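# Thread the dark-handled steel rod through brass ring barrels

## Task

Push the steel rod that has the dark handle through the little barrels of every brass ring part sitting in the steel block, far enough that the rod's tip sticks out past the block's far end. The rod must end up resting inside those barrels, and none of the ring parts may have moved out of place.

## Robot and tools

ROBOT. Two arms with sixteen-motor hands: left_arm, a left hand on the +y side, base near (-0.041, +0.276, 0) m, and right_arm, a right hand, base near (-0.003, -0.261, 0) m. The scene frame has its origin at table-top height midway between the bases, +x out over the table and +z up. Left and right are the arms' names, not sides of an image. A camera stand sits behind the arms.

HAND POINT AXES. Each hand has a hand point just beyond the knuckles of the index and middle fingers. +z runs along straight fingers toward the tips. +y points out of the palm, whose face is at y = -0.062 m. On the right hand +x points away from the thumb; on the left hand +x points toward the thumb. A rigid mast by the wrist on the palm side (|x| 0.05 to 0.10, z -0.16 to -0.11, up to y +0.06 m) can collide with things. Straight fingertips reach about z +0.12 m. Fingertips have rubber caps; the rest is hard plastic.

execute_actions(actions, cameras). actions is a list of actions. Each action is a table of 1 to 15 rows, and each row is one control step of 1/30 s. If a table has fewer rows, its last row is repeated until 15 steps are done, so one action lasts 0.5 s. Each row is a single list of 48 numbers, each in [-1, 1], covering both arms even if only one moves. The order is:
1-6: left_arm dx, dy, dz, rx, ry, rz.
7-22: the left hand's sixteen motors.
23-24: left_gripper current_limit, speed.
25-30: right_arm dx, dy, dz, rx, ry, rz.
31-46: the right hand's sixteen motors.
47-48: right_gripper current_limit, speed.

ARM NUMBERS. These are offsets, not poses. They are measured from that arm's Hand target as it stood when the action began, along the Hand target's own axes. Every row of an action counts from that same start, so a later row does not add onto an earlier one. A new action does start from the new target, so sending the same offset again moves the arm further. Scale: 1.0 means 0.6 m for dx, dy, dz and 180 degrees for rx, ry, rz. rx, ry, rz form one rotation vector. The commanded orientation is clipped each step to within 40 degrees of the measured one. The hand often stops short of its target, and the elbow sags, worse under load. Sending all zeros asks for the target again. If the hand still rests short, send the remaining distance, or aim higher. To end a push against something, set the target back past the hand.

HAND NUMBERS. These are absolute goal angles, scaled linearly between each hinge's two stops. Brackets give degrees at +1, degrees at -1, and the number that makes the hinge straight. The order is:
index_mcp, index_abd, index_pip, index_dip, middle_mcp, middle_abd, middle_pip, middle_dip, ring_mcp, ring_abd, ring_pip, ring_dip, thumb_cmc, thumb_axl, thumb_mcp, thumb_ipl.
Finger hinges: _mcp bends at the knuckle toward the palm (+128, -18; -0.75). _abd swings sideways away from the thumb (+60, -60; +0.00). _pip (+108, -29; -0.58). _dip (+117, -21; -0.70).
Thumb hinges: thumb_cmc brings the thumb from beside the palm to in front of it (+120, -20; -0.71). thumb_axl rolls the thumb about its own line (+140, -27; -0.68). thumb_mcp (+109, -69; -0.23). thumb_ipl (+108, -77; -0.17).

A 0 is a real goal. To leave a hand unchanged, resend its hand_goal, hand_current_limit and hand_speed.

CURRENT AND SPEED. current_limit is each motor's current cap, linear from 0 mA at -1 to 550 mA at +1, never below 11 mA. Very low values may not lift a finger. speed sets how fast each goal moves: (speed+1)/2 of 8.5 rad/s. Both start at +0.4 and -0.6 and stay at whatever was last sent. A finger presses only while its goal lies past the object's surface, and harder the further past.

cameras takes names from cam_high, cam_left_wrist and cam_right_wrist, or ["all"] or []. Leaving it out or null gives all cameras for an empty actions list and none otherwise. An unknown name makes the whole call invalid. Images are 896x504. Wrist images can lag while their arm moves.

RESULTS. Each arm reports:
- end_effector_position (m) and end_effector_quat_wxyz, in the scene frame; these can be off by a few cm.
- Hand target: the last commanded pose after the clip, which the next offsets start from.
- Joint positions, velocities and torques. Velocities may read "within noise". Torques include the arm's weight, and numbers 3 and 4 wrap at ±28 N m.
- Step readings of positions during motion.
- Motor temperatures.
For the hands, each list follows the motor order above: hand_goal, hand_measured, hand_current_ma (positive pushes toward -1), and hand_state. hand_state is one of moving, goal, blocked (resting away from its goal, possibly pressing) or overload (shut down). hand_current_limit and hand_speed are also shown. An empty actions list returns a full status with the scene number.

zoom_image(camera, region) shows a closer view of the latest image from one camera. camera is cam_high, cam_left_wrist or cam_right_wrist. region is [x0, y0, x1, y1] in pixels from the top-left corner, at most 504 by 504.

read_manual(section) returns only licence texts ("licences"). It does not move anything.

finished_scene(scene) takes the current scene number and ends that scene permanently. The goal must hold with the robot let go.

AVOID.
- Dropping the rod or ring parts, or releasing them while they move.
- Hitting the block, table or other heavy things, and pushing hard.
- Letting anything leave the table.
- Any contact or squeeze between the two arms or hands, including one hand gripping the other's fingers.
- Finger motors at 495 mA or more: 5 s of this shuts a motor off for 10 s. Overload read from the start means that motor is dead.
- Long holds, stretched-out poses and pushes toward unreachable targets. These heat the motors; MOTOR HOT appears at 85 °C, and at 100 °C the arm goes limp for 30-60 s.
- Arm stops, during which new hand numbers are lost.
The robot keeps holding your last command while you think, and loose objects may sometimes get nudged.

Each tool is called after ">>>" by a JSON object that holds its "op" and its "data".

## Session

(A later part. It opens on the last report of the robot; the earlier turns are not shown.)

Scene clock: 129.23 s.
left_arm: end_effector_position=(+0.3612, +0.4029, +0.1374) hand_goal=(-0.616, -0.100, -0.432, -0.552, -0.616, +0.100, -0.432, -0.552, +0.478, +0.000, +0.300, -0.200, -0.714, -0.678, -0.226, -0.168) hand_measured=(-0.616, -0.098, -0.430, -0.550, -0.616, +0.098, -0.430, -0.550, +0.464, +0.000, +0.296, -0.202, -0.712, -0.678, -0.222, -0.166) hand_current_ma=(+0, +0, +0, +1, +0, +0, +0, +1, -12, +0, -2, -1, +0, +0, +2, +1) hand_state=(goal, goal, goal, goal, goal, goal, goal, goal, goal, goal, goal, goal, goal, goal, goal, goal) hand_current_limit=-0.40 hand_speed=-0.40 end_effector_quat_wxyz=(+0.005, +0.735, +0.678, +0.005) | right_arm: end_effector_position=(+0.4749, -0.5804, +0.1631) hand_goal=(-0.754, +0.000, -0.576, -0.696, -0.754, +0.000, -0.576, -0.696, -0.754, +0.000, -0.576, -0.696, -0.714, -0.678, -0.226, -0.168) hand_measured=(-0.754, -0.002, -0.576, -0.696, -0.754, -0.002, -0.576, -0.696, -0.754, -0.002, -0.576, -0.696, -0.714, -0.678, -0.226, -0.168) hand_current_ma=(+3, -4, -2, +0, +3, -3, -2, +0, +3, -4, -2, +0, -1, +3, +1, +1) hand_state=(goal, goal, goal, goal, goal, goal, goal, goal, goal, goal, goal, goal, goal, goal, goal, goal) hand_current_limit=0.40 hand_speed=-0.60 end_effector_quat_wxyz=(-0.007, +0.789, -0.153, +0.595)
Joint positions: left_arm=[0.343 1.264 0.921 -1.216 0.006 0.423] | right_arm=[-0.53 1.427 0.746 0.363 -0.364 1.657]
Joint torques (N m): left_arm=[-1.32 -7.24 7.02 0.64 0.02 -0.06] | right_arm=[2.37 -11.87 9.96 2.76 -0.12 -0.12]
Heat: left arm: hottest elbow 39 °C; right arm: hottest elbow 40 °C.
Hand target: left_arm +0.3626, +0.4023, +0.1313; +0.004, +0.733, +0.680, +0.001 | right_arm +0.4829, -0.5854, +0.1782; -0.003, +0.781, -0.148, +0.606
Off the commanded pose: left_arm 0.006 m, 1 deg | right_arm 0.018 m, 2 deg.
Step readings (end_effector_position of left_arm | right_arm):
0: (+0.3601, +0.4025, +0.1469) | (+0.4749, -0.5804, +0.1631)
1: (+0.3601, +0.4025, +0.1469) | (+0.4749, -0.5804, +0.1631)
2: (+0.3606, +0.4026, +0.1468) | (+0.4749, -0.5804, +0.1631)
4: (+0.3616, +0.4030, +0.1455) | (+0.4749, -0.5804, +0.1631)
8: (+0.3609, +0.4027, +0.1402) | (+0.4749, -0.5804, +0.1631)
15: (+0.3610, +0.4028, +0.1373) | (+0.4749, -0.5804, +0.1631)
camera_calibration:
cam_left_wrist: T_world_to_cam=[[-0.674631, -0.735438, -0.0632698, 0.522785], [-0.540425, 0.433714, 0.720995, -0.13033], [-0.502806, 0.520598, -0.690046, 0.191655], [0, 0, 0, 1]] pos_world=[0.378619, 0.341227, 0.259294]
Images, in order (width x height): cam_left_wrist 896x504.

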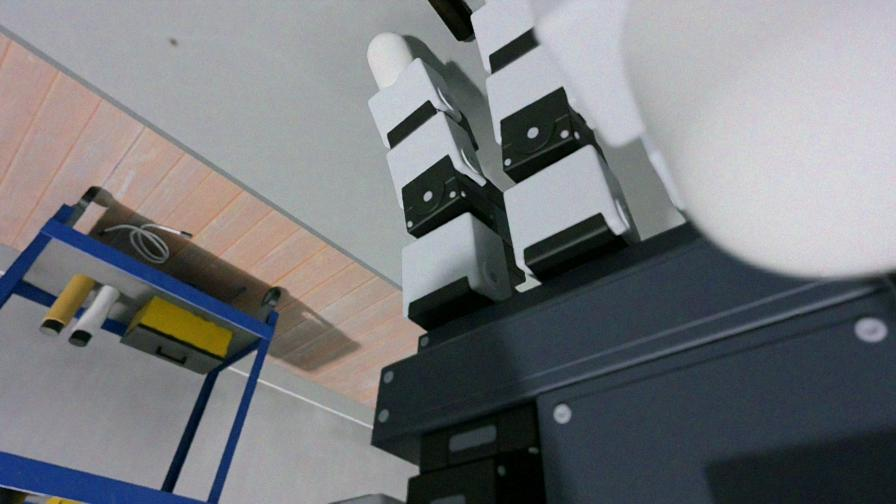

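>>> {"op": "execute_actions", "data": {"actions": [[[0,0,0.012,0,0,0,-0.616,-0.1,-0.431,-0.551,-0.616,0.1,-0.431,-0.551,0.479,0,0.3,-0.2,-0.714,-0.678,-0.226,-0.168,-0.4,-0.4,0,0,0,0,0,0,-0.754,0,-0.576,-0.696,-0.754,0,-0.576,-0.696,-0.754,0,-0.576,-0.696,-0.714,-0.678,-0.226,-0.168,0.4,-0.6]]], "cameras": ["cam_left_wrist"]}}

>>> {"op": "zoom_image", "data": {"camera": "cam_left_wrist", "region": [340, 0, 560, 120]}}

Scene clock: 130.67 s.
left_arm: end_effector_position=(+0.3613, +0.4029, +0.1304) hand_goal=(-0.616, -0.100, -0.432, -0.552, -0.616, +0.100, -0.432, -0.552, +0.478, +0.000, +0.300, -0.200, -0.714, -0.678, -0.226, -0.168) hand_measured=(-0.616, -0.098, -0.430, -0.550, -0.616, +0.098, -0.430, -0.550, +0.464, +0.000, +0.296, -0.202, -0.712, -0.678, -0.222, -0.166) hand_current_ma=(+0, +0, +0, +1, +0, +0, +0, +1, -12, +0, -2, -1, +0, +0, +2, +1) hand_state=(goal, goal, goal, goal, goal, goal, goal, goal, goal, goal, goal, goal, goal, goal, goal, goal) hand_current_limit=-0.40 hand_speed=-0.40 end_effector_quat_wxyz=(+0.005, +0.735, +0.678, +0.005) | right_arm: end_effector_position=(+0.4749, -0.5804, +0.1631) hand_goal=(-0.754, +0.000, -0.576, -0.696, -0.754, +0.000, -0.576, -0.696, -0.754, +0.000, -0.576, -0.696, -0.714, -0.678, -0.226, -0.168) hand_measured=(-0.754, -0.002, -0.576, -0.696, -0.754, -0.002, -0.576, -0.696, -0.754, -0.002, -0.576, -0.696, -0.714, -0.678, -0.226, -0.168) hand_current_ma=(+3, -4, -2, +0, +3, -3, -2, +0, +3, -4, -2, +0, -1, +3, +1, +1) hand_state=(goal, goal, goal, goal, goal, goal, goal, goal, goal, goal, goal, goal, goal, goal, goal, goal) hand_current_limit=0.40 hand_speed=-0.60 end_effector_quat_wxyz=(-0.007, +0.789, -0.153, +0.595)
Joint positions: left_arm=[0.343 1.271 0.908 -1.195 0.006 0.423] | right_arm=[-0.53 1.427 0.746 0.363 -0.364 1.657]
Joint torques (N m): left_arm=[-1.26 -7.47 6.75 0.77 0.01 -0.04] | right_arm=[2.49 -11.11 10.03 2.76 -0.08 -0.07]
Heat: left arm: hottest elbow 39 °C; right arm: hottest elbow 40 °C.
Hand target: left_arm +0.3626, +0.4022, +0.1241; +0.004, +0.733, +0.680, +0.001 | right_arm +0.4829, -0.5854, +0.1782; -0.003, +0.781, -0.148, +0.606
Off the commanded pose: left_arm 0.006 m, 1 deg | right_arm 0.018 m, 2 deg.
Step readings (end_effector_position of left_arm | right_arm):
0: (+0.3612, +0.4029, +0.1374) | (+0.4749, -0.5804, +0.1631)
1: (+0.3612, +0.4029, +0.1374) | (+0.4749, -0.5804, +0.1631)
2: (+0.3614, +0.4030, +0.1373) | (+0.4749, -0.5804, +0.1631)
4: (+0.3619, +0.4031, +0.1362) | (+0.4749, -0.5804, +0.1631)
8: (+0.3612, +0.4029, +0.1323) | (+0.4749, -0.5804, +0.1631)
15: (+0.3612, +0.4029, +0.1304) | (+0.4749, -0.5804, +0.1631)
camera_calibration:
cam_left_wrist: T_world_to_cam=[[-0.674615, -0.73542, -0.0636601, 0.522494], [-0.54071, 0.433605, 0.720847, -0.125047], [-0.502522, 0.520715, -0.690165, 0.186757], [0, 0, 0, 1]] pos_world=[0.378718, 0.341226, 0.252294]
Images, in order (width x height): cam_left_wrist 896x504.

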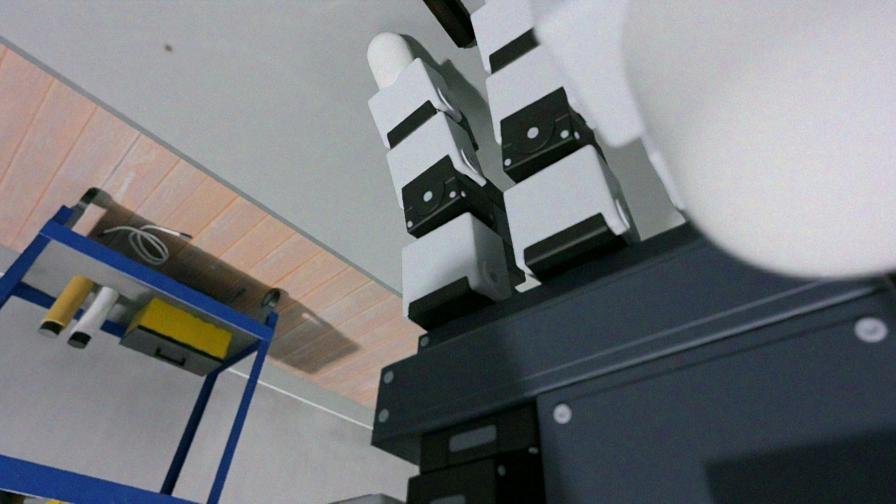

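Scaled by 2.291 from the camera's 896x504 image, which has a finer 1280x720 frame.

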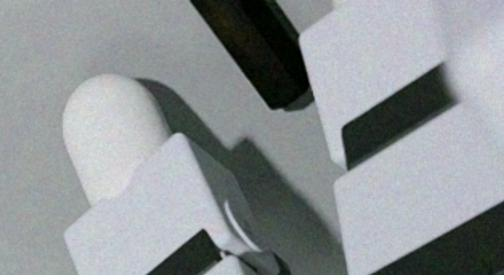

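>>> {"op": "execute_actions", "data": {"actions": [[[0,0,0.011,0,0,0,-0.616,-0.1,-0.431,-0.551,-0.616,0.1,-0.431,-0.551,0.479,0,0.3,-0.2,-0.714,-0.678,-0.226,-0.168,-0.4,-0.4,0,0,0,0,0,0,-0.754,0,-0.576,-0.696,-0.754,0,-0.576,-0.696,-0.754,0,-0.576,-0.696,-0.714,-0.678,-0.226,-0.168,0.4,-0.6]]], "cameras": ["cam_left_wrist"]}}

>>> {"op": "zoom_image", "data": {"camera": "cam_left_wrist", "region": [340, 0, 560, 120]}}

Scene clock: 132.23 s.
left_arm: end_effector_position=(+0.3615, +0.4030, +0.1240) hand_goal=(-0.616, -0.100, -0.432, -0.552, -0.616, +0.100, -0.432, -0.552, +0.478, +0.000, +0.300, -0.200, -0.714, -0.678, -0.226, -0.168) hand_measured=(-0.616, -0.098, -0.430, -0.550, -0.616, +0.098, -0.430, -0.550, +0.464, +0.000, +0.296, -0.202, -0.712, -0.678, -0.222, -0.166) hand_current_ma=(+0, +0, +0, +1, +0, +0, +0, +1, -12, +0, -2, -1, +0, +0, +2, +1) hand_state=(goal, goal, goal, goal, goal, goal, goal, goal, goal, goal, goal, goal, goal, goal, goal, goal) hand_current_limit=-0.40 hand_speed=-0.40 end_effector_quat_wxyz=(+0.005, +0.735, +0.678, +0.005) | right_arm: end_effector_position=(+0.4749, -0.5804, +0.1631) hand_goal=(-0.754, +0.000, -0.576, -0.696, -0.754, +0.000, -0.576, -0.696, -0.754, +0.000, -0.576, -0.696, -0.714, -0.678, -0.226, -0.168) hand_measured=(-0.754, -0.002, -0.576, -0.696, -0.754, -0.002, -0.576, -0.696, -0.754, -0.002, -0.576, -0.696, -0.714, -0.678, -0.226, -0.168) hand_current_ma=(+3, -4, -2, +0, +3, -3, -2, +0, +3, -4, -2, +0, -1, +3, +1, +1) hand_state=(goal, goal, goal, goal, goal, goal, goal, goal, goal, goal, goal, goal, goal, goal, goal, goal) hand_current_limit=0.40 hand_speed=-0.60 end_effector_quat_wxyz=(-0.007, +0.789, -0.153, +0.595)
Joint positions: left_arm=[0.343 1.278 0.896 -1.176 0.006 0.423] | right_arm=[-0.53 1.427 0.746 0.363 -0.364 1.657]
Joint torques (N m): left_arm=[-1.26 -7.36 6.71 0.69 0.03 -0.05] | right_arm=[1.96 -11.93 9.95 2.8 -0.17 -0.17]
Heat: left arm: hottest elbow 39 °C; right arm: hottest elbow 40 °C.
Hand target: left_arm +0.3627, +0.4022, +0.1176; +0.004, +0.733, +0.680, +0.001 | right_arm +0.4829, -0.5854, +0.1782; -0.003, +0.781, -0.148, +0.606
Off the commanded pose: left_arm 0.007 m, 1 deg | right_arm 0.018 m, 2 deg.
Step readings (end_effector_position of left_arm | right_arm):
0: (+0.3613, +0.4029, +0.1304) | (+0.4749, -0.5804, +0.1631)
1: (+0.3613, +0.4029, +0.1304) | (+0.4749, -0.5804, +0.1631)
2: (+0.3616, +0.4030, +0.1303) | (+0.4749, -0.5804, +0.1631)
4: (+0.3621, +0.4032, +0.1295) | (+0.4749, -0.5804, +0.1631)
8: (+0.3614, +0.4030, +0.1256) | (+0.4749, -0.5804, +0.1631)
15: (+0.3614, +0.4030, +0.1240) | (+0.4749, -0.5804, +0.1631)
camera_calibration:
cam_left_wrist: T_world_to_cam=[[-0.674601, -0.735407, -0.0639544, 0.522351], [-0.540922, 0.433518, 0.720739, -0.12016], [-0.502311, 0.520806, -0.69025, 0.182229], [0, 0, 0, 1]] pos_world=[0.378917, 0.341326, 0.245794]
Images, in order (width x height): cam_left_wrist 896x504.

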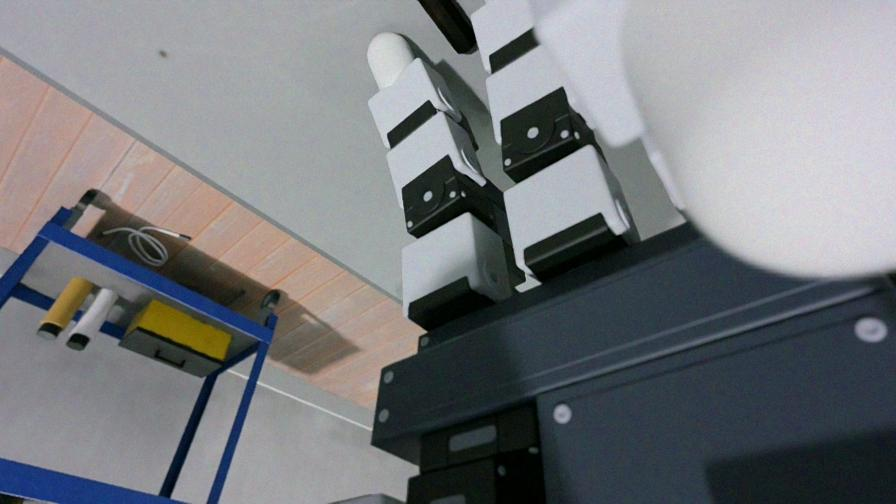

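Scaled by 2.291 from the camera's 896x504 image, which has a finer 1280x720 frame.

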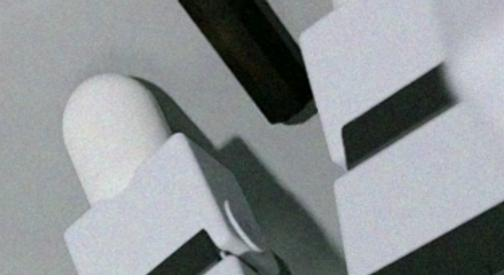

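>>> {"op": "execute_actions", "data": {"actions": [[[-0.0133,0,0.009,0,0,0,-0.616,-0.1,-0.431,-0.551,-0.616,0.1,-0.431,-0.551,0.479,0,0.3,-0.2,-0.714,-0.678,-0.226,-0.168,-0.4,-0.4,0,0,0,0,0,0,-0.754,0,-0.576,-0.696,-0.754,0,-0.576,-0.696,-0.754,0,-0.576,-0.696,-0.714,-0.678,-0.226,-0.168,0.4,-0.6]]], "cameras": ["cam_left_wrist"]}}

>>> {"op": "zoom_image", "data": {"camera": "cam_left_wrist", "region": [340, 0, 560, 120]}}

Scene clock: 133.90 s.
left_arm: end_effector_position=(+0.3618, +0.4014, +0.1222) hand_goal=(-0.616, -0.100, -0.432, -0.552, -0.616, +0.100, -0.432, -0.552, +0.478, +0.000, +0.300, -0.200, -0.714, -0.678, -0.226, -0.168) hand_measured=(-0.616, -0.098, -0.430, -0.550, -0.618, +0.094, -0.428, -0.548, +0.464, +0.000, +0.296, -0.202, -0.712, -0.678, -0.222, -0.166) hand_current_ma=(+0, +0, +0, +1, -1, -3, +1, +1, -12, +0, -2, -1, +0, +0, +2, +1) hand_state=(goal, goal, goal, goal, goal, goal, goal, goal, goal, goal, goal, goal, goal, goal, goal, goal) hand_current_limit=-0.40 hand_speed=-0.40 end_effector_quat_wxyz=(+0.003, +0.731, +0.682, +0.007) | right_arm: end_effector_position=(+0.4749, -0.5804, +0.1631) hand_goal=(-0.754, +0.000, -0.576, -0.696, -0.754, +0.000, -0.576, -0.696, -0.754, +0.000, -0.576, -0.696, -0.714, -0.678, -0.226, -0.168) hand_measured=(-0.754, -0.002, -0.576, -0.696, -0.754, -0.002, -0.576, -0.696, -0.754, -0.002, -0.576, -0.696, -0.714, -0.678, -0.226, -0.168) hand_current_ma=(+3, -4, -2, +0, +3, -3, -2, +0, +3, -4, -2, +0, -1, +3, +1, +1) hand_state=(goal, goal, goal, goal, goal, goal, goal, goal, goal, goal, goal, goal, goal, goal, goal, goal) hand_current_limit=0.40 hand_speed=-0.60 end_effector_quat_wxyz=(-0.007, +0.789, -0.153, +0.595)
Joint positions: left_arm=[0.333 1.278 0.891 -1.169 0.001 0.399] | right_arm=[-0.53 1.427 0.746 0.363 -0.364 1.657]
Joint torques (N m): left_arm=[-2.02 -7.77 5.98 1.13 0.22 -0.04] | right_arm=[2.67 -11.4 9.96 2.88 -0.15 -0.08]
Heat: left arm: hottest elbow 39 °C; right arm: hottest elbow 40 °C.
Hand target: left_arm +0.3621, +0.3943, +0.1121; +0.004, +0.733, +0.680, +0.001 | right_arm +0.4829, -0.5854, +0.1782; -0.003, +0.781, -0.148, +0.606
Off the commanded pose: left_arm 0.012 m, 1 deg | right_arm 0.018 m, 2 deg.
Step readings (end_effector_position of left_arm | right_arm):
0: (+0.3615, +0.4030, +0.1240) | (+0.4749, -0.5804, +0.1631)
1: (+0.3616, +0.4031, +0.1240) | (+0.4749, -0.5804, +0.1631)
2: (+0.3616, +0.4030, +0.1237) | (+0.4749, -0.5804, +0.1631)
4: (+0.3616, +0.4021, +0.1224) | (+0.4749, -0.5804, +0.1631)
8: (+0.3618, +0.4011, +0.1222) | (+0.4749, -0.5804, +0.1631)
15: (+0.3618, +0.4013, +0.1222) | (+0.4749, -0.5804, +0.1631)
camera_calibration:
cam_left_wrist: T_world_to_cam=[[-0.664942, -0.743841, -0.0674703, 0.521526], [-0.546432, 0.422902, 0.722887, -0.112], [-0.50918, 0.517546, -0.687664, 0.185471], [0, 0, 0, 1]] pos_world=[0.380022, 0.339308, 0.243692]
Images, in order (width x height): cam_left_wrist 896x504.

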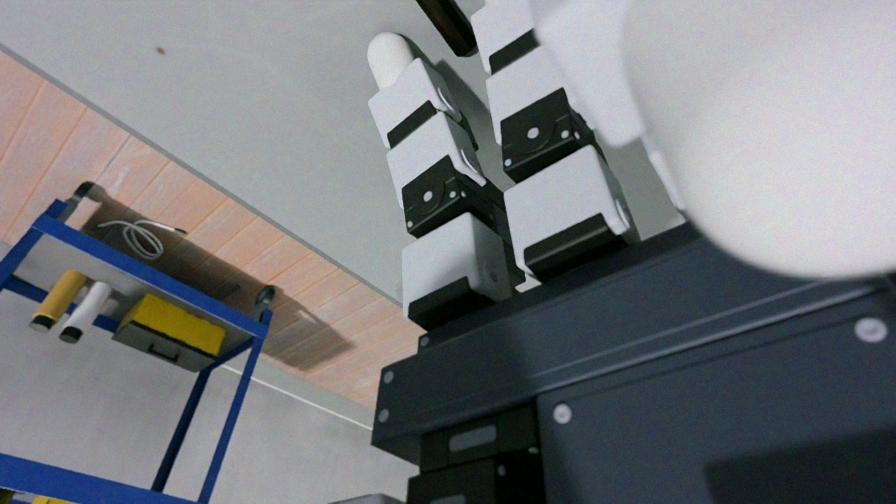

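Scaled by 2.291 from the camera's 896x504 image, which has a finer 1280x720 frame.

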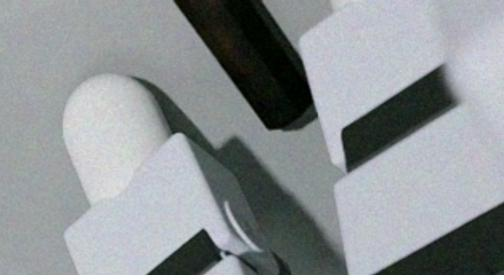

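>>> {"op": "execute_actions", "data": {"actions": [[[0,0,-0.014,0,0,0,-0.616,-0.1,-0.431,-0.551,-0.616,0.1,-0.431,-0.551,0.479,0,0.3,-0.2,-0.714,-0.678,-0.226,-0.168,-0.2,-0.6,0,0,0,0,0,0,-0.754,0,-0.576,-0.696,-0.754,0,-0.576,-0.696,-0.754,0,-0.576,-0.696,-0.714,-0.678,-0.226,-0.168,0.4,-0.6]],[[0,0,0,0,0,0,-0.616,0.14,-0.431,-0.551,-0.616,-0.14,-0.431,-0.551,0.479,0,0.3,-0.2,-0.714,-0.678,-0.226,-0.168,-0.2,-0.8,0,0,0,0,0,0,-0.754,0,-0.576,-0.696,-0.754,0,-0.576,-0.696,-0.754,0,-0.576,-0.696,-0.714,-0.678,-0.226,-0.168,0.4,-0.6]],[[0,0,0,0,0,0,-0.616,0.14,-0.431,-0.551,-0.616,-0.14,-0.431,-0.551,0.479,0,0.3,-0.2,-0.714,-0.678,-0.226,-0.168,-0.2,-0.8,0,0,0,0,0,0,-0.754,0,-0.576,-0.696,-0.754,0,-0.576,-0.696,-0.754,0,-0.576,-0.696,-0.714,-0.678,-0.226,-0.168,0.4,-0.6]]], "cameras": ["cam_left_wrist","cam_high"]}}

>>> {"op": "zoom_image", "data": {"camera": "cam_left_wrist", "region": [340, 0, 560, 120]}}

Scene clock: 136.77 s.
left_arm: end_effector_position=(+0.3619, +0.3942, +0.1226) hand_goal=(-0.616, +0.140, -0.432, -0.552, -0.616, -0.140, -0.432, -0.552, +0.478, +0.000, +0.300, -0.200, -0.714, -0.678, -0.226, -0.168) hand_measured=(-0.616, +0.102, -0.430, -0.550, -0.616, -0.054, -0.428, -0.548, +0.464, +0.000, +0.296, -0.202, -0.712, -0.678, -0.222, -0.166) hand_current_ma=(+0, -41, +0, +1, +0, +155, +1, +1, -12, +0, -2, -1, +0, +0, +2, +1) hand_state=(goal, blocked, goal, goal, goal, blocked, goal, goal, goal, goal, goal, goal, goal, goal, goal, goal) hand_current_limit=-0.20 hand_speed=-0.80 end_effector_quat_wxyz=(+0.007, +0.735, +0.679, +0.002) | right_arm: end_effector_position=(+0.4749, -0.5804, +0.1631) hand_goal=(-0.754, +0.000, -0.576, -0.696, -0.754, +0.000, -0.576, -0.696, -0.754, +0.000, -0.576, -0.696, -0.714, -0.678, -0.226, -0.168) hand_measured=(-0.754, -0.002, -0.576, -0.696, -0.754, -0.002, -0.576, -0.696, -0.754, -0.002, -0.576, -0.696, -0.714, -0.678, -0.226, -0.168) hand_current_ma=(+3, -4, -2, +0, +3, -3, -2, +0, +3, -4, -2, +0, -1, +3, +1, +1) hand_state=(goal, goal, goal, goal, goal, goal, goal, goal, goal, goal, goal, goal, goal, goal, goal, goal) hand_current_limit=0.40 hand_speed=-0.60 end_effector_quat_wxyz=(-0.007, +0.789, -0.153, +0.595)
Joint positions: left_arm=[0.321 1.276 0.891 -1.177 0.012 0.398] | right_arm=[-0.53 1.427 0.746 0.363 -0.364 1.657]
Joint torques (N m): left_arm=[-1.14 -8.06 6.98 0.49 -0.24 -0.03] | right_arm=[2.73 -11.28 9.81 2.82 -0.09 -0.11]
Heat: left arm: hottest elbow 39 °C; right arm: hottest elbow 40 °C.
Hand target: left_arm +0.3620, +0.3943, +0.1205; +0.004, +0.733, +0.680, +0.001 | right_arm +0.4829, -0.5854, +0.1782; -0.003, +0.781, -0.148, +0.606
Off the commanded pose: left_arm 0.002 m, 0 deg | right_arm 0.018 m, 2 deg.
Step readings (end_effector_position of left_arm | right_arm):
0: (+0.3619, +0.4013, +0.1222) | (+0.4749, -0.5804, +0.1631)
1: (+0.3619, +0.4013, +0.1223) | (+0.4749, -0.5804, +0.1631)
2: (+0.3619, +0.4013, +0.1223) | (+0.4749, -0.5804, +0.1631)
4: (+0.3619, +0.4013, +0.1226) | (+0.4749, -0.5804, +0.1631)
8: (+0.3618, +0.4010, +0.1226) | (+0.4749, -0.5804, +0.1631)
15: (+0.3617, +0.4010, +0.1225) | (+0.4749, -0.5804, +0.1631)
16: (+0.3616, +0.4010, +0.1225) | (+0.4749, -0.5804, +0.1631)
17: (+0.3616, +0.4004, +0.1224) | (+0.4749, -0.5804, +0.1631)
19: (+0.3615, +0.3988, +0.1226) | (+0.4749, -0.5804, +0.1631)
23: (+0.3617, +0.3951, +0.1226) | (+0.4749, -0.5804, +0.1631)
30: (+0.3619, +0.3942, +0.1226) | (+0.4749, -0.5804, +0.1631)
31: (+0.3619, +0.3942, +0.1226) | (+0.4749, -0.5804, +0.1631)
32: (+0.3619, +0.3942, +0.1226) | (+0.4749, -0.5804, +0.1631)
34: (+0.3619, +0.3942, +0.1226) | (+0.4749, -0.5804, +0.1631)
38: (+0.3619, +0.3942, +0.1226) | (+0.4749, -0.5804, +0.1631)
45: (+0.3619, +0.3942, +0.1226) | (+0.4749, -0.5804, +0.1631)
camera_calibration:
cam_left_wrist: T_world_to_cam=[[-0.673064, -0.737371, -0.0571748, 0.515455], [-0.540291, 0.437434, 0.718844, -0.116742], [-0.505044, 0.514719, -0.692816, 0.189815], [0, 0, 0, 1]] pos_world=[0.379724, 0.333447, 0.244897]
Images, in order (width x height): cam_high 896x504, cam_left_wrist 896x504.

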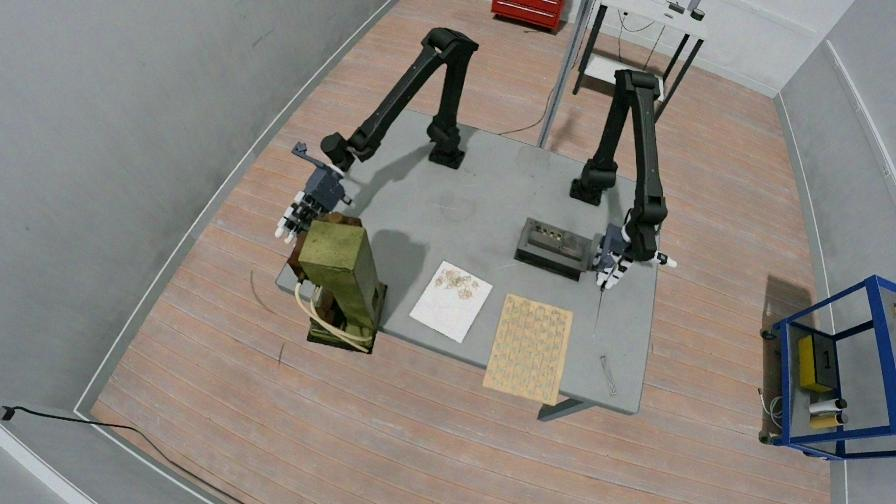

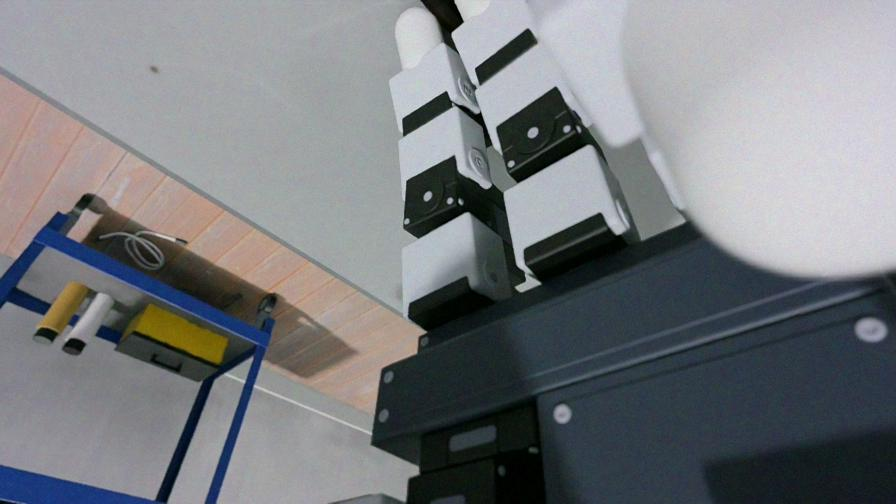

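Scaled by 2.291 from the camera's 896x504 image, which has a finer 1280x720 frame.

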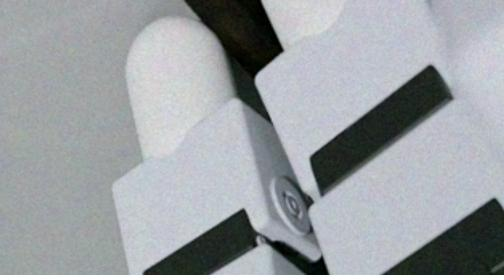

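>>> {"op": "execute_actions", "data": {"actions": [[[0,0,-0.03,0,0,0,-0.616,0.16,-0.431,-0.551,-0.616,-0.16,-0.431,-0.551,0.479,0,0.3,-0.2,-0.714,-0.678,-0.226,-0.168,-0.1,-0.8,0,0,0,0,0,0,-0.754,0,-0.576,-0.696,-0.754,0,-0.576,-0.696,-0.754,0,-0.576,-0.696,-0.714,-0.678,-0.226,-0.168,0.4,-0.6]],[[0,0,-0.03,0,0,0,-0.616,0.16,-0.431,-0.551,-0.616,-0.16,-0.431,-0.551,0.479,0,0.3,-0.2,-0.714,-0.678,-0.226,-0.168,-0.1,-0.8,0,0,0,0,0,0,-0.754,0,-0.576,-0.696,-0.754,0,-0.576,-0.696,-0.754,0,-0.576,-0.696,-0.714,-0.678,-0.226,-0.168,0.4,-0.6]]], "cameras": ["cam_left_wrist","cam_high"]}}

>>> {"op": "zoom_image", "data": {"camera": "cam_high", "region": [560, 210, 680, 350]}}

Scene clock: 138.80 s.
left_arm: end_effector_position=(+0.3485, +0.3904, +0.1366) hand_goal=(-0.616, +0.160, -0.432, -0.552, -0.616, -0.160, -0.432, -0.552, +0.478, +0.000, +0.300, -0.200, -0.714, -0.678, -0.226, -0.168) hand_measured=(-0.612, +0.102, -0.430, -0.550, -0.616, -0.056, -0.432, -0.550, +0.464, +0.000, +0.296, -0.202, -0.712, -0.678, -0.222, -0.166) hand_current_ma=(+2, -81, +1, +1, +0, +209, +0, +0, -12, +0, -2, -1, +0, +0, +2, +1) hand_state=(goal, blocked, goal, goal, goal, blocked, goal, goal, goal, goal, goal, goal, goal, goal, goal, goal) hand_current_limit=-0.10 hand_speed=-0.80 end_effector_quat_wxyz=(-0.003, +0.734, +0.679, -0.017) | right_arm: end_effector_position=(+0.4749, -0.5804, +0.1631) hand_goal=(-0.754, +0.000, -0.576, -0.696, -0.754, +0.000, -0.576, -0.696, -0.754, +0.000, -0.576, -0.696, -0.714, -0.678, -0.226, -0.168) hand_measured=(-0.754, -0.002, -0.576, -0.696, -0.754, -0.002, -0.576, -0.696, -0.754, -0.002, -0.576, -0.696, -0.714, -0.678, -0.226, -0.168) hand_current_ma=(+3, -4, -2, +0, +3, -3, -2, +0, +3, -4, -2, +0, -1, +3, +1, +1) hand_state=(goal, goal, goal, goal, goal, goal, goal, goal, goal, goal, goal, goal, goal, goal, goal, goal) hand_current_limit=0.40 hand_speed=-0.60 end_effector_quat_wxyz=(-0.007, +0.789, -0.153, +0.595)
Joint positions: left_arm=[0.321 1.248 0.917 -1.273 0.009 0.398] | right_arm=[-0.53 1.427 0.746 0.363 -0.364 1.657]
Joint torques (N m): left_arm=[-1.03 -8.82 10.06 -0.08 -0.07 -0.01] | right_arm=[2.84 -12.28 10.06 2.88 -0.12 -0.12]
Heat: left arm: hottest elbow 39 °C; right arm: hottest elbow 40 °C.
Hand target: left_arm +0.3618, +0.3945, +0.1565; +0.004, +0.733, +0.680, +0.001 | right_arm +0.4829, -0.5854, +0.1782; -0.003, +0.781, -0.148, +0.606
Off the commanded pose: left_arm 0.024 m, 2 deg | right_arm 0.018 m, 2 deg.
Step readings (end_effector_position of left_arm | right_arm):
0: (+0.3619, +0.3942, +0.1226) | (+0.4749, -0.5804, +0.1631)
1: (+0.3619, +0.3942, +0.1226) | (+0.4749, -0.5804, +0.1631)
2: (+0.3615, +0.3941, +0.1224) | (+0.4749, -0.5804, +0.1631)
4: (+0.3590, +0.3937, +0.1218) | (+0.4749, -0.5804, +0.1631)
8: (+0.3540, +0.3922, +0.1215) | (+0.4749, -0.5804, +0.1631)
15: (+0.3517, +0.3914, +0.1214) | (+0.4749, -0.5804, +0.1631)
16: (+0.3516, +0.3914, +0.1213) | (+0.4749, -0.5804, +0.1631)
17: (+0.3506, +0.3911, +0.1212) | (+0.4749, -0.5804, +0.1631)
19: (+0.3478, +0.3901, +0.1227) | (+0.4749, -0.5804, +0.1631)
23: (+0.3467, +0.3898, +0.1300) | (+0.4749, -0.5804, +0.1631)
30: (+0.3489, +0.3905, +0.1367) | (+0.4749, -0.5804, +0.1631)
camera_calibration:
cam_left_wrist: T_world_to_cam=[[-0.674729, -0.737762, -0.0211511, 0.500208], [-0.509816, 0.445154, 0.736156, -0.148298], [-0.533693, 0.507489, -0.676481, 0.205268], [0, 0, 0, 1]] pos_world=[0.37145, 0.330879, 0.25861]
Images, in order (width x height): cam_high 896x504, cam_left_wrist 896x504.

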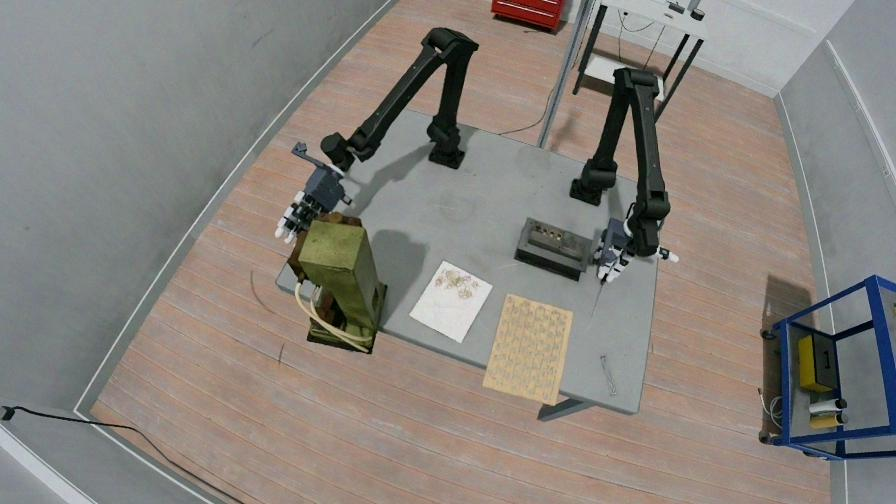

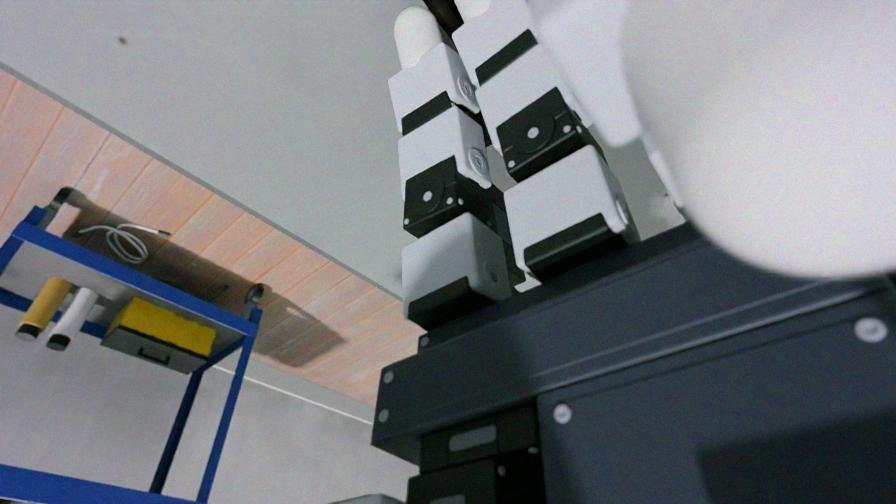

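Scaled by 3.600 from the camera's 896x504 image, which has a finer 1280x720 frame.

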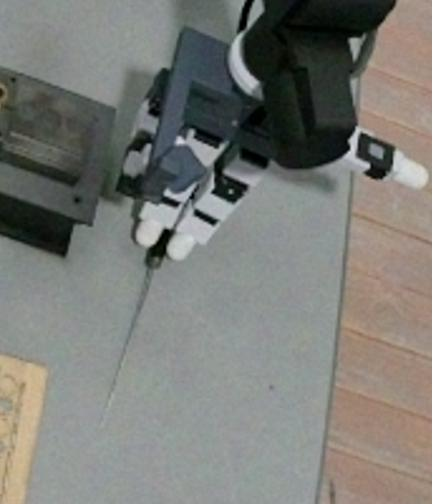

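>>> {"op": "execute_actions", "data": {"actions": [[[0.0095,0.0562,-0.0067,0,0,-0.0139,-0.616,0.16,-0.431,-0.551,-0.616,-0.16,-0.431,-0.551,0.479,0,0.3,-0.2,-0.714,-0.678,-0.226,-0.168,-0.1,-0.8,0,0,0,0,0,0,-0.754,0,-0.576,-0.696,-0.754,0,-0.576,-0.696,-0.754,0,-0.576,-0.696,-0.714,-0.678,-0.226,-0.168,0.4,-0.6]],[[0.0095,0.0562,-0.0067,0,0,-0.0139,-0.616,0.16,-0.431,-0.551,-0.616,-0.16,-0.431,-0.551,0.479,0,0.3,-0.2,-0.714,-0.678,-0.226,-0.168,-0.1,-0.8,0,0,0,0,0,0,-0.754,0,-0.576,-0.696,-0.754,0,-0.576,-0.696,-0.754,0,-0.576,-0.696,-0.714,-0.678,-0.226,-0.168,0.4,-0.6]],[[0.0095,0.0562,0,0,0,-0.0139,-0.616,0.16,-0.431,-0.551,-0.616,-0.16,-0.431,-0.551,0.479,0,0.3,-0.2,-0.714,-0.678,-0.226,-0.168,-0.1,-0.8,0,0,0,0,0,0,-0.754,0,-0.576,-0.696,-0.754,0,-0.576,-0.696,-0.754,0,-0.576,-0.696,-0.714,-0.678,-0.226,-0.168,0.4,-0.6]],[[0.0095,0.0562,0,0,0,-0.0139,-0.616,0.16,-0.431,-0.551,-0.616,-0.16,-0.431,-0.551,0.479,0,0.3,-0.2,-0.714,-0.678,-0.226,-0.168,-0.1,-0.8,0,0,0,0,0,0,-0.754,0,-0.576,-0.696,-0.754,0,-0.576,-0.696,-0.754,0,-0.576,-0.696,-0.714,-0.678,-0.226,-0.168,0.4,-0.6]]], "cameras": ["cam_left_wrist","cam_high"]}}

>>> {"op": "zoom_image", "data": {"camera": "cam_high", "region": [540, 230, 680, 400]}}

Scene clock: 142.60 s.
left_arm: end_effector_position=(+0.4818, +0.4152, +0.1546) hand_goal=(-0.616, +0.160, -0.432, -0.552, -0.616, -0.160, -0.432, -0.552, +0.478, +0.000, +0.300, -0.200, -0.714, -0.678, -0.226, -0.168) hand_measured=(-0.614, +0.102, -0.430, -0.550, -0.620, -0.056, -0.432, -0.550, +0.464, +0.000, +0.296, -0.202, -0.712, -0.678, -0.222, -0.166) hand_current_ma=(+0, -81, +1, +1, -1, +209, +0, +0, -12, +0, -2, -1, +0, +0, +2, +1) hand_state=(goal, blocked, goal, goal, goal, blocked, goal, goal, goal, goal, goal, goal, goal, goal, goal, goal) hand_current_limit=-0.10 hand_speed=-0.80 end_effector_quat_wxyz=(+0.000, +0.672, +0.740, -0.008) | right_arm: end_effector_position=(+0.4749, -0.5804, +0.1631) hand_goal=(-0.754, +0.000, -0.576, -0.696, -0.754, +0.000, -0.576, -0.696, -0.754, +0.000, -0.576, -0.696, -0.714, -0.678, -0.226, -0.168) hand_measured=(-0.754, -0.002, -0.576, -0.696, -0.754, -0.002, -0.576, -0.696, -0.754, -0.002, -0.576, -0.696, -0.714, -0.678, -0.226, -0.168) hand_current_ma=(+3, -4, -2, +0, +3, -3, -2, +0, +3, -4, -2, +0, -1, +3, +1, +1) hand_state=(goal, goal, goal, goal, goal, goal, goal, goal, goal, goal, goal, goal, goal, goal, goal, goal) hand_current_limit=0.40 hand_speed=-0.60 end_effector_quat_wxyz=(-0.007, +0.789, -0.153, +0.595)
Joint positions: left_arm=[0.247 1.572 1.292 -1.305 0.008 0.149] | right_arm=[-0.53 1.427 0.746 0.363 -0.364 1.657]
Joint torques (N m): left_arm=[-1.61 -12.22 10.51 0.2 -0.16 -0.07] | right_arm=[2.55 -12.45 10 2.86 -0.12 -0.07]
Heat: left arm: hottest elbow 39 °C; right arm: hottest elbow 40 °C.
Hand target: left_arm +0.4967, +0.4160, +0.1655; +0.004, +0.671, +0.741, +0.001 | right_arm +0.4829, -0.5854, +0.1782; -0.003, +0.781, -0.148, +0.606
Off the commanded pose: left_arm 0.018 m, 1 deg | right_arm 0.018 m, 2 deg.
Step readings (end_effector_position of left_arm | right_arm):
0: (+0.3485, +0.3904, +0.1366) | (+0.4749, -0.5804, +0.1631)
1: (+0.3488, +0.3905, +0.1369) | (+0.4749, -0.5804, +0.1631)
2: (+0.3498, +0.3906, +0.1377) | (+0.4749, -0.5804, +0.1631)
4: (+0.3556, +0.3918, +0.1410) | (+0.4749, -0.5804, +0.1631)
8: (+0.3753, +0.3934, +0.1491) | (+0.4749, -0.5804, +0.1631)
15: (+0.3806, +0.3944, +0.1481) | (+0.4749, -0.5804, +0.1631)
16: (+0.3809, +0.3947, +0.1481) | (+0.4749, -0.5804, +0.1631)
17: (+0.3822, +0.3947, +0.1481) | (+0.4749, -0.5804, +0.1631)
19: (+0.3894, +0.3964, +0.1495) | (+0.4749, -0.5804, +0.1631)
23: (+0.4097, +0.3987, +0.1526) | (+0.4749, -0.5804, +0.1631)
30: (+0.4144, +0.3995, +0.1520) | (+0.4749, -0.5804, +0.1631)
31: (+0.4145, +0.3997, +0.1520) | (+0.4749, -0.5804, +0.1631)
32: (+0.4158, +0.4000, +0.1524) | (+0.4749, -0.5804, +0.1631)
34: (+0.4234, +0.4021, +0.1539) | (+0.4749, -0.5804, +0.1631)
38: (+0.4435, +0.4055, +0.1552) | (+0.4749, -0.5804, +0.1631)
45: (+0.4475, +0.4063, +0.1518) | (+0.4749, -0.5804, +0.1631)
46: (+0.4478, +0.4065, +0.1521) | (+0.4749, -0.5804, +0.1631)
47: (+0.4491, +0.4071, +0.1529) | (+0.4749, -0.5804, +0.1631)
49: (+0.4569, +0.4096, +0.1549) | (+0.4749, -0.5804, +0.1631)
53: (+0.4778, +0.4139, +0.1574) | (+0.4749, -0.5804, +0.1631)
60: (+0.4809, +0.4146, +0.1529) | (+0.4749, -0.5804, +0.1631)
camera_calibration:
cam_left_wrist: T_world_to_cam=[[-0.535883, -0.843374, -0.039369, 0.588643], [-0.590012, 0.340727, 0.731978, -0.0220279], [-0.603917, 0.415482, -0.68019, 0.348587], [0, 0, 0, 1]] pos_world=[0.512965, 0.35912, 0.276404]
Images, in order (width x height): cam_high 896x504, cam_left_wrist 896x504.

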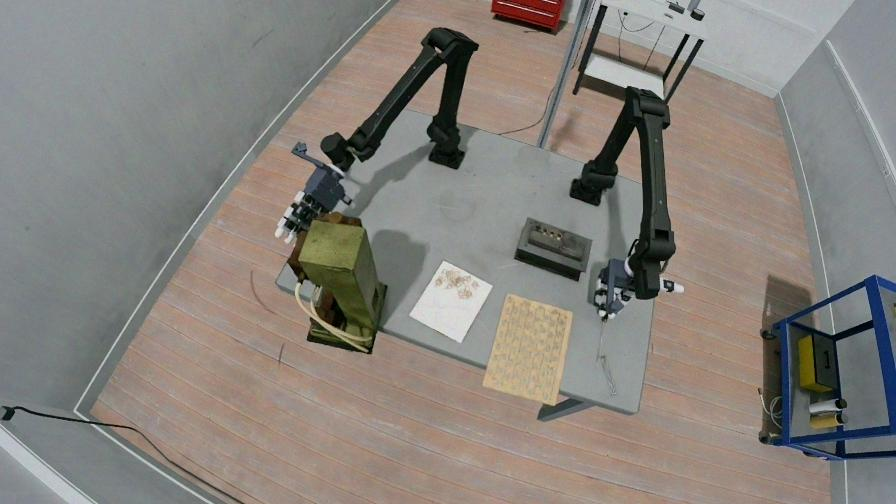

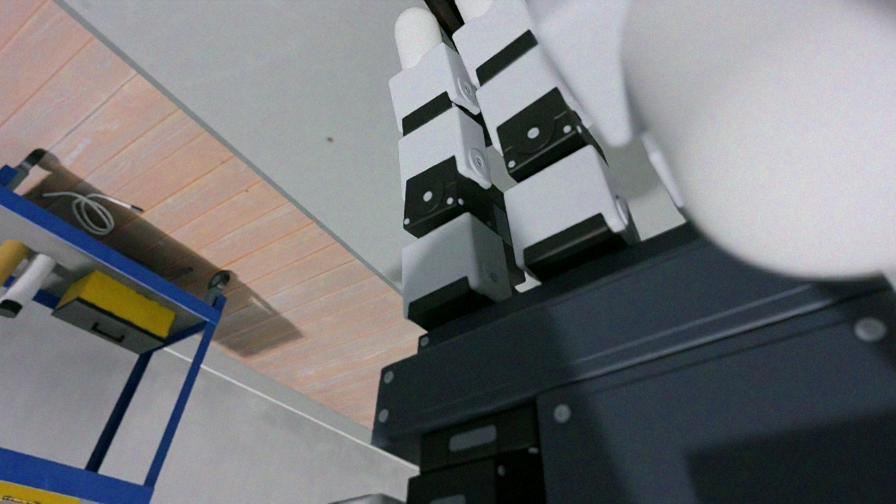

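Scaled by 2.965 from the camera's 896x504 image, which has a finer 1280x720 frame.

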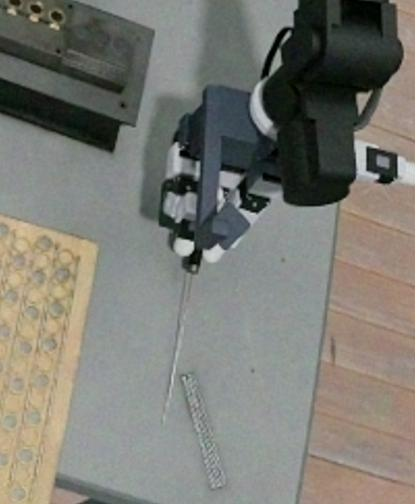

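>>> {"op": "execute_actions", "data": {"actions": [[[0,0,0.045,0,0,0,-0.616,0.16,-0.431,-0.551,-0.616,-0.16,-0.431,-0.551,0.479,0,0.3,-0.2,-0.714,-0.678,-0.226,-0.168,-0.1,-0.8,0,0,0,0,0,0,-0.754,0,-0.576,-0.696,-0.754,0,-0.576,-0.696,-0.754,0,-0.576,-0.696,-0.714,-0.678,-0.226,-0.168,0.4,-0.6]],[[0,0,0.03,0,0,0,-0.616,0.16,-0.431,-0.551,-0.616,-0.16,-0.431,-0.551,0.479,0,0.3,-0.2,-0.714,-0.678,-0.226,-0.168,-0.1,-0.8,0,0,0,0,0,0,-0.754,0,-0.576,-0.696,-0.754,0,-0.576,-0.696,-0.754,0,-0.576,-0.696,-0.714,-0.678,-0.226,-0.168,0.4,-0.6]]], "cameras": ["cam_left_wrist"]}}

Scene clock: 144.63 s.
left_arm: end_effector_position=(+0.4946, +0.4186, +0.1283) hand_goal=(-0.616, +0.160, -0.432, -0.552, -0.616, -0.160, -0.432, -0.552, +0.478, +0.000, +0.300, -0.200, -0.714, -0.678, -0.226, -0.168) hand_measured=(-0.614, +0.102, -0.430, -0.550, -0.620, -0.056, -0.432, -0.550, +0.464, +0.000, +0.296, -0.202, -0.712, -0.678, -0.222, -0.166) hand_current_ma=(+0, -81, +1, +1, -1, +209, +0, +0, -12, +0, -2, -1, +0, +0, +2, +1) hand_state=(goal, blocked, goal, goal, goal, blocked, goal, goal, goal, goal, goal, goal, goal, goal, goal, goal) hand_current_limit=-0.10 hand_speed=-0.80 end_effector_quat_wxyz=(+0.007, +0.672, +0.740, +0.003) | right_arm: end_effector_position=(+0.4749, -0.5804, +0.1631) hand_goal=(-0.754, +0.000, -0.576, -0.696, -0.754, +0.000, -0.576, -0.696, -0.754, +0.000, -0.576, -0.696, -0.714, -0.678, -0.226, -0.168) hand_measured=(-0.754, -0.002, -0.576, -0.696, -0.754, -0.002, -0.576, -0.696, -0.754, -0.002, -0.576, -0.696, -0.714, -0.678, -0.226, -0.168) hand_current_ma=(+3, -4, -2, +0, +3, -3, -2, +0, +3, -4, -2, +0, -1, +3, +1, +1) hand_state=(goal, goal, goal, goal, goal, goal, goal, goal, goal, goal, goal, goal, goal, goal, goal, goal) hand_current_limit=0.40 hand_speed=-0.60 end_effector_quat_wxyz=(-0.007, +0.789, -0.153, +0.595)
Joint positions: left_arm=[0.247 1.612 1.261 -1.207 0.008 0.148] | right_arm=[-0.53 1.427 0.746 0.363 -0.364 1.657]
Joint torques (N m): left_arm=[-1.67 -12.98 7.02 0.76 -0.16 -0.03] | right_arm=[2.43 -11.4 9.74 2.77 -0.14 -0.07]
Heat: left arm: hottest elbow 39 °C; right arm: hottest elbow 40 °C.
Hand target: left_arm +0.4969, +0.4158, +0.1203; +0.004, +0.671, +0.741, +0.000 | right_arm +0.4829, -0.5854, +0.1782; -0.003, +0.781, -0.148, +0.606
Off the commanded pose: left_arm 0.009 m, 0 deg | right_arm 0.018 m, 2 deg.
Step readings (end_effector_position of left_arm | right_arm):
0: (+0.4818, +0.4152, +0.1546) | (+0.4749, -0.5804, +0.1631)
1: (+0.4818, +0.4152, +0.1544) | (+0.4749, -0.5804, +0.1631)
2: (+0.4822, +0.4154, +0.1544) | (+0.4749, -0.5804, +0.1631)
4: (+0.4854, +0.4162, +0.1543) | (+0.4749, -0.5804, +0.1631)
8: (+0.4920, +0.4178, +0.1506) | (+0.4749, -0.5804, +0.1631)
15: (+0.4943, +0.4185, +0.1472) | (+0.4749, -0.5804, +0.1631)
16: (+0.4944, +0.4185, +0.1471) | (+0.4749, -0.5804, +0.1631)
17: (+0.4949, +0.4186, +0.1465) | (+0.4749, -0.5804, +0.1631)
19: (+0.4959, +0.4189, +0.1444) | (+0.4749, -0.5804, +0.1631)
23: (+0.4944, +0.4185, +0.1349) | (+0.4749, -0.5804, +0.1631)
30: (+0.4943, +0.4185, +0.1282) | (+0.4749, -0.5804, +0.1631)
camera_calibration:
cam_left_wrist: T_world_to_cam=[[-0.53363, -0.843656, -0.0590135, 0.59877], [-0.609157, 0.335025, 0.718809, 0.0171953], [-0.586656, 0.419527, -0.692699, 0.328456], [0, 0, 0, 1]] pos_world=[0.522688, 0.361599, 0.250497]
Images, in order (width x height): cam_left_wrist 896x504.

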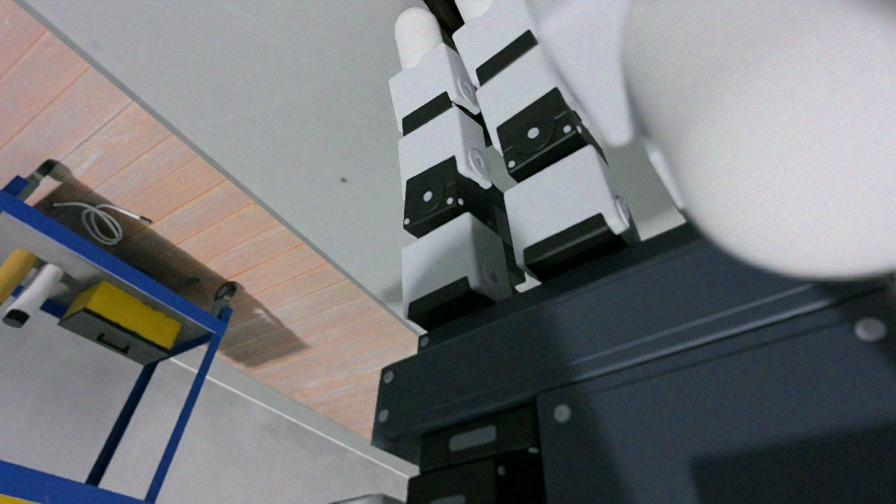

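>>> {"op": "execute_actions", "data": {"actions": [[[0,0,0.008,0,0,0,-0.616,0.16,-0.431,-0.551,-0.616,-0.16,-0.431,-0.551,0.479,0,0.3,-0.2,-0.714,-0.678,-0.226,-0.168,-0.1,-0.8,0,0,0,0,0,0,-0.754,0,-0.576,-0.696,-0.754,0,-0.576,-0.696,-0.754,0,-0.576,-0.696,-0.714,-0.678,-0.226,-0.168,0.4,-0.6]]], "cameras": ["cam_left_wrist"]}}

Scene clock: 145.63 s.
left_arm: end_effector_position=(+0.4956, +0.4188, +0.1268) hand_goal=(-0.616, +0.160, -0.432, -0.552, -0.616, -0.160, -0.432, -0.552, +0.478, +0.000, +0.300, -0.200, -0.714, -0.678, -0.226, -0.168) hand_measured=(-0.614, +0.102, -0.430, -0.550, -0.620, -0.056, -0.432, -0.550, +0.464, +0.000, +0.296, -0.202, -0.712, -0.678, -0.222, -0.166) hand_current_ma=(+0, -81, +1, +1, -1, +209, +0, +0, -12, +0, -2, -1, +0, +0, +2, +1) hand_state=(goal, blocked, goal, goal, goal, blocked, goal, goal, goal, goal, goal, goal, goal, goal, goal, goal) hand_current_limit=-0.10 hand_speed=-0.80 end_effector_quat_wxyz=(+0.009, +0.672, +0.741, +0.006) | right_arm: end_effector_position=(+0.4749, -0.5804, +0.1631) hand_goal=(-0.754, +0.000, -0.576, -0.696, -0.754, +0.000, -0.576, -0.696, -0.754, +0.000, -0.576, -0.696, -0.714, -0.678, -0.226, -0.168) hand_measured=(-0.754, -0.002, -0.576, -0.696, -0.754, -0.002, -0.576, -0.696, -0.754, -0.002, -0.576, -0.696, -0.714, -0.678, -0.226, -0.168) hand_current_ma=(+3, -4, -2, +0, +3, -3, -2, +0, +3, -4, -2, +0, -1, +3, +1, +1) hand_state=(goal, goal, goal, goal, goal, goal, goal, goal, goal, goal, goal, goal, goal, goal, goal, goal) hand_current_limit=0.40 hand_speed=-0.60 end_effector_quat_wxyz=(-0.007, +0.789, -0.153, +0.595)
Joint positions: left_arm=[0.247 1.612 1.256 -1.195 0.008 0.148] | right_arm=[-0.53 1.427 0.746 0.363 -0.364 1.657]
Joint torques (N m): left_arm=[-1.73 -12.16 6.82 0.72 -0.14 -0.07] | right_arm=[2.26 -11.16 9.98 2.76 -0.12 -0.08]
Heat: left arm: hottest elbow 39 °C; right arm: hottest elbow 40 °C.
Hand target: left_arm +0.4970, +0.4158, +0.1155; +0.004, +0.671, +0.742, +0.001 | right_arm +0.4829, -0.5854, +0.1782; -0.003, +0.781, -0.148, +0.606
Off the commanded pose: left_arm 0.012 m, 1 deg | right_arm 0.018 m, 2 deg.
Step readings (end_effector_position of left_arm | right_arm):
0: (+0.4946, +0.4186, +0.1283) | (+0.4749, -0.5804, +0.1631)
1: (+0.4946, +0.4186, +0.1283) | (+0.4749, -0.5804, +0.1631)
2: (+0.4949, +0.4186, +0.1284) | (+0.4749, -0.5804, +0.1631)
4: (+0.4957, +0.4189, +0.1286) | (+0.4749, -0.5804, +0.1631)
8: (+0.4957, +0.4189, +0.1276) | (+0.4749, -0.5804, +0.1631)
15: (+0.4955, +0.4188, +0.1268) | (+0.4749, -0.5804, +0.1631)
camera_calibration:
cam_left_wrist: T_world_to_cam=[[-0.5329, -0.84378, -0.063656, 0.599684], [-0.613821, 0.333691, 0.715454, 0.0220378], [-0.582444, 0.420339, -0.695754, 0.325816], [0, 0, 0, 1]] pos_world=[0.522869, 0.361695, 0.249095]
Images, in order (width x height): cam_left_wrist 896x504.

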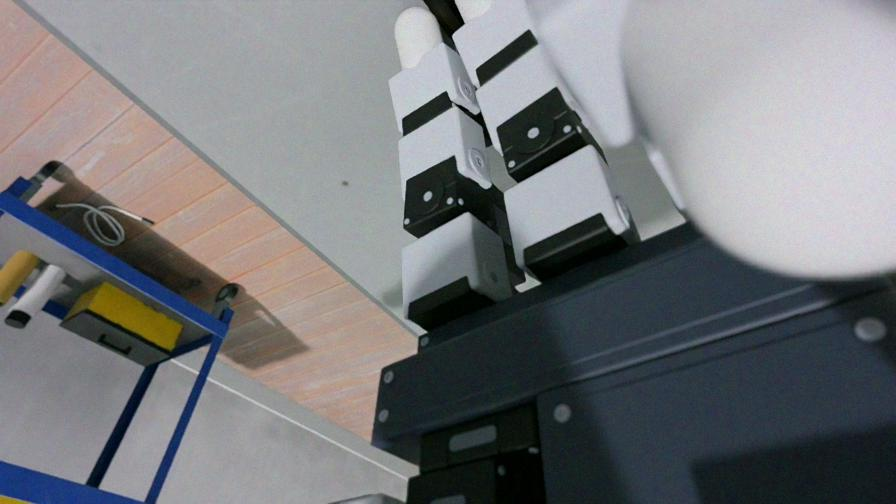

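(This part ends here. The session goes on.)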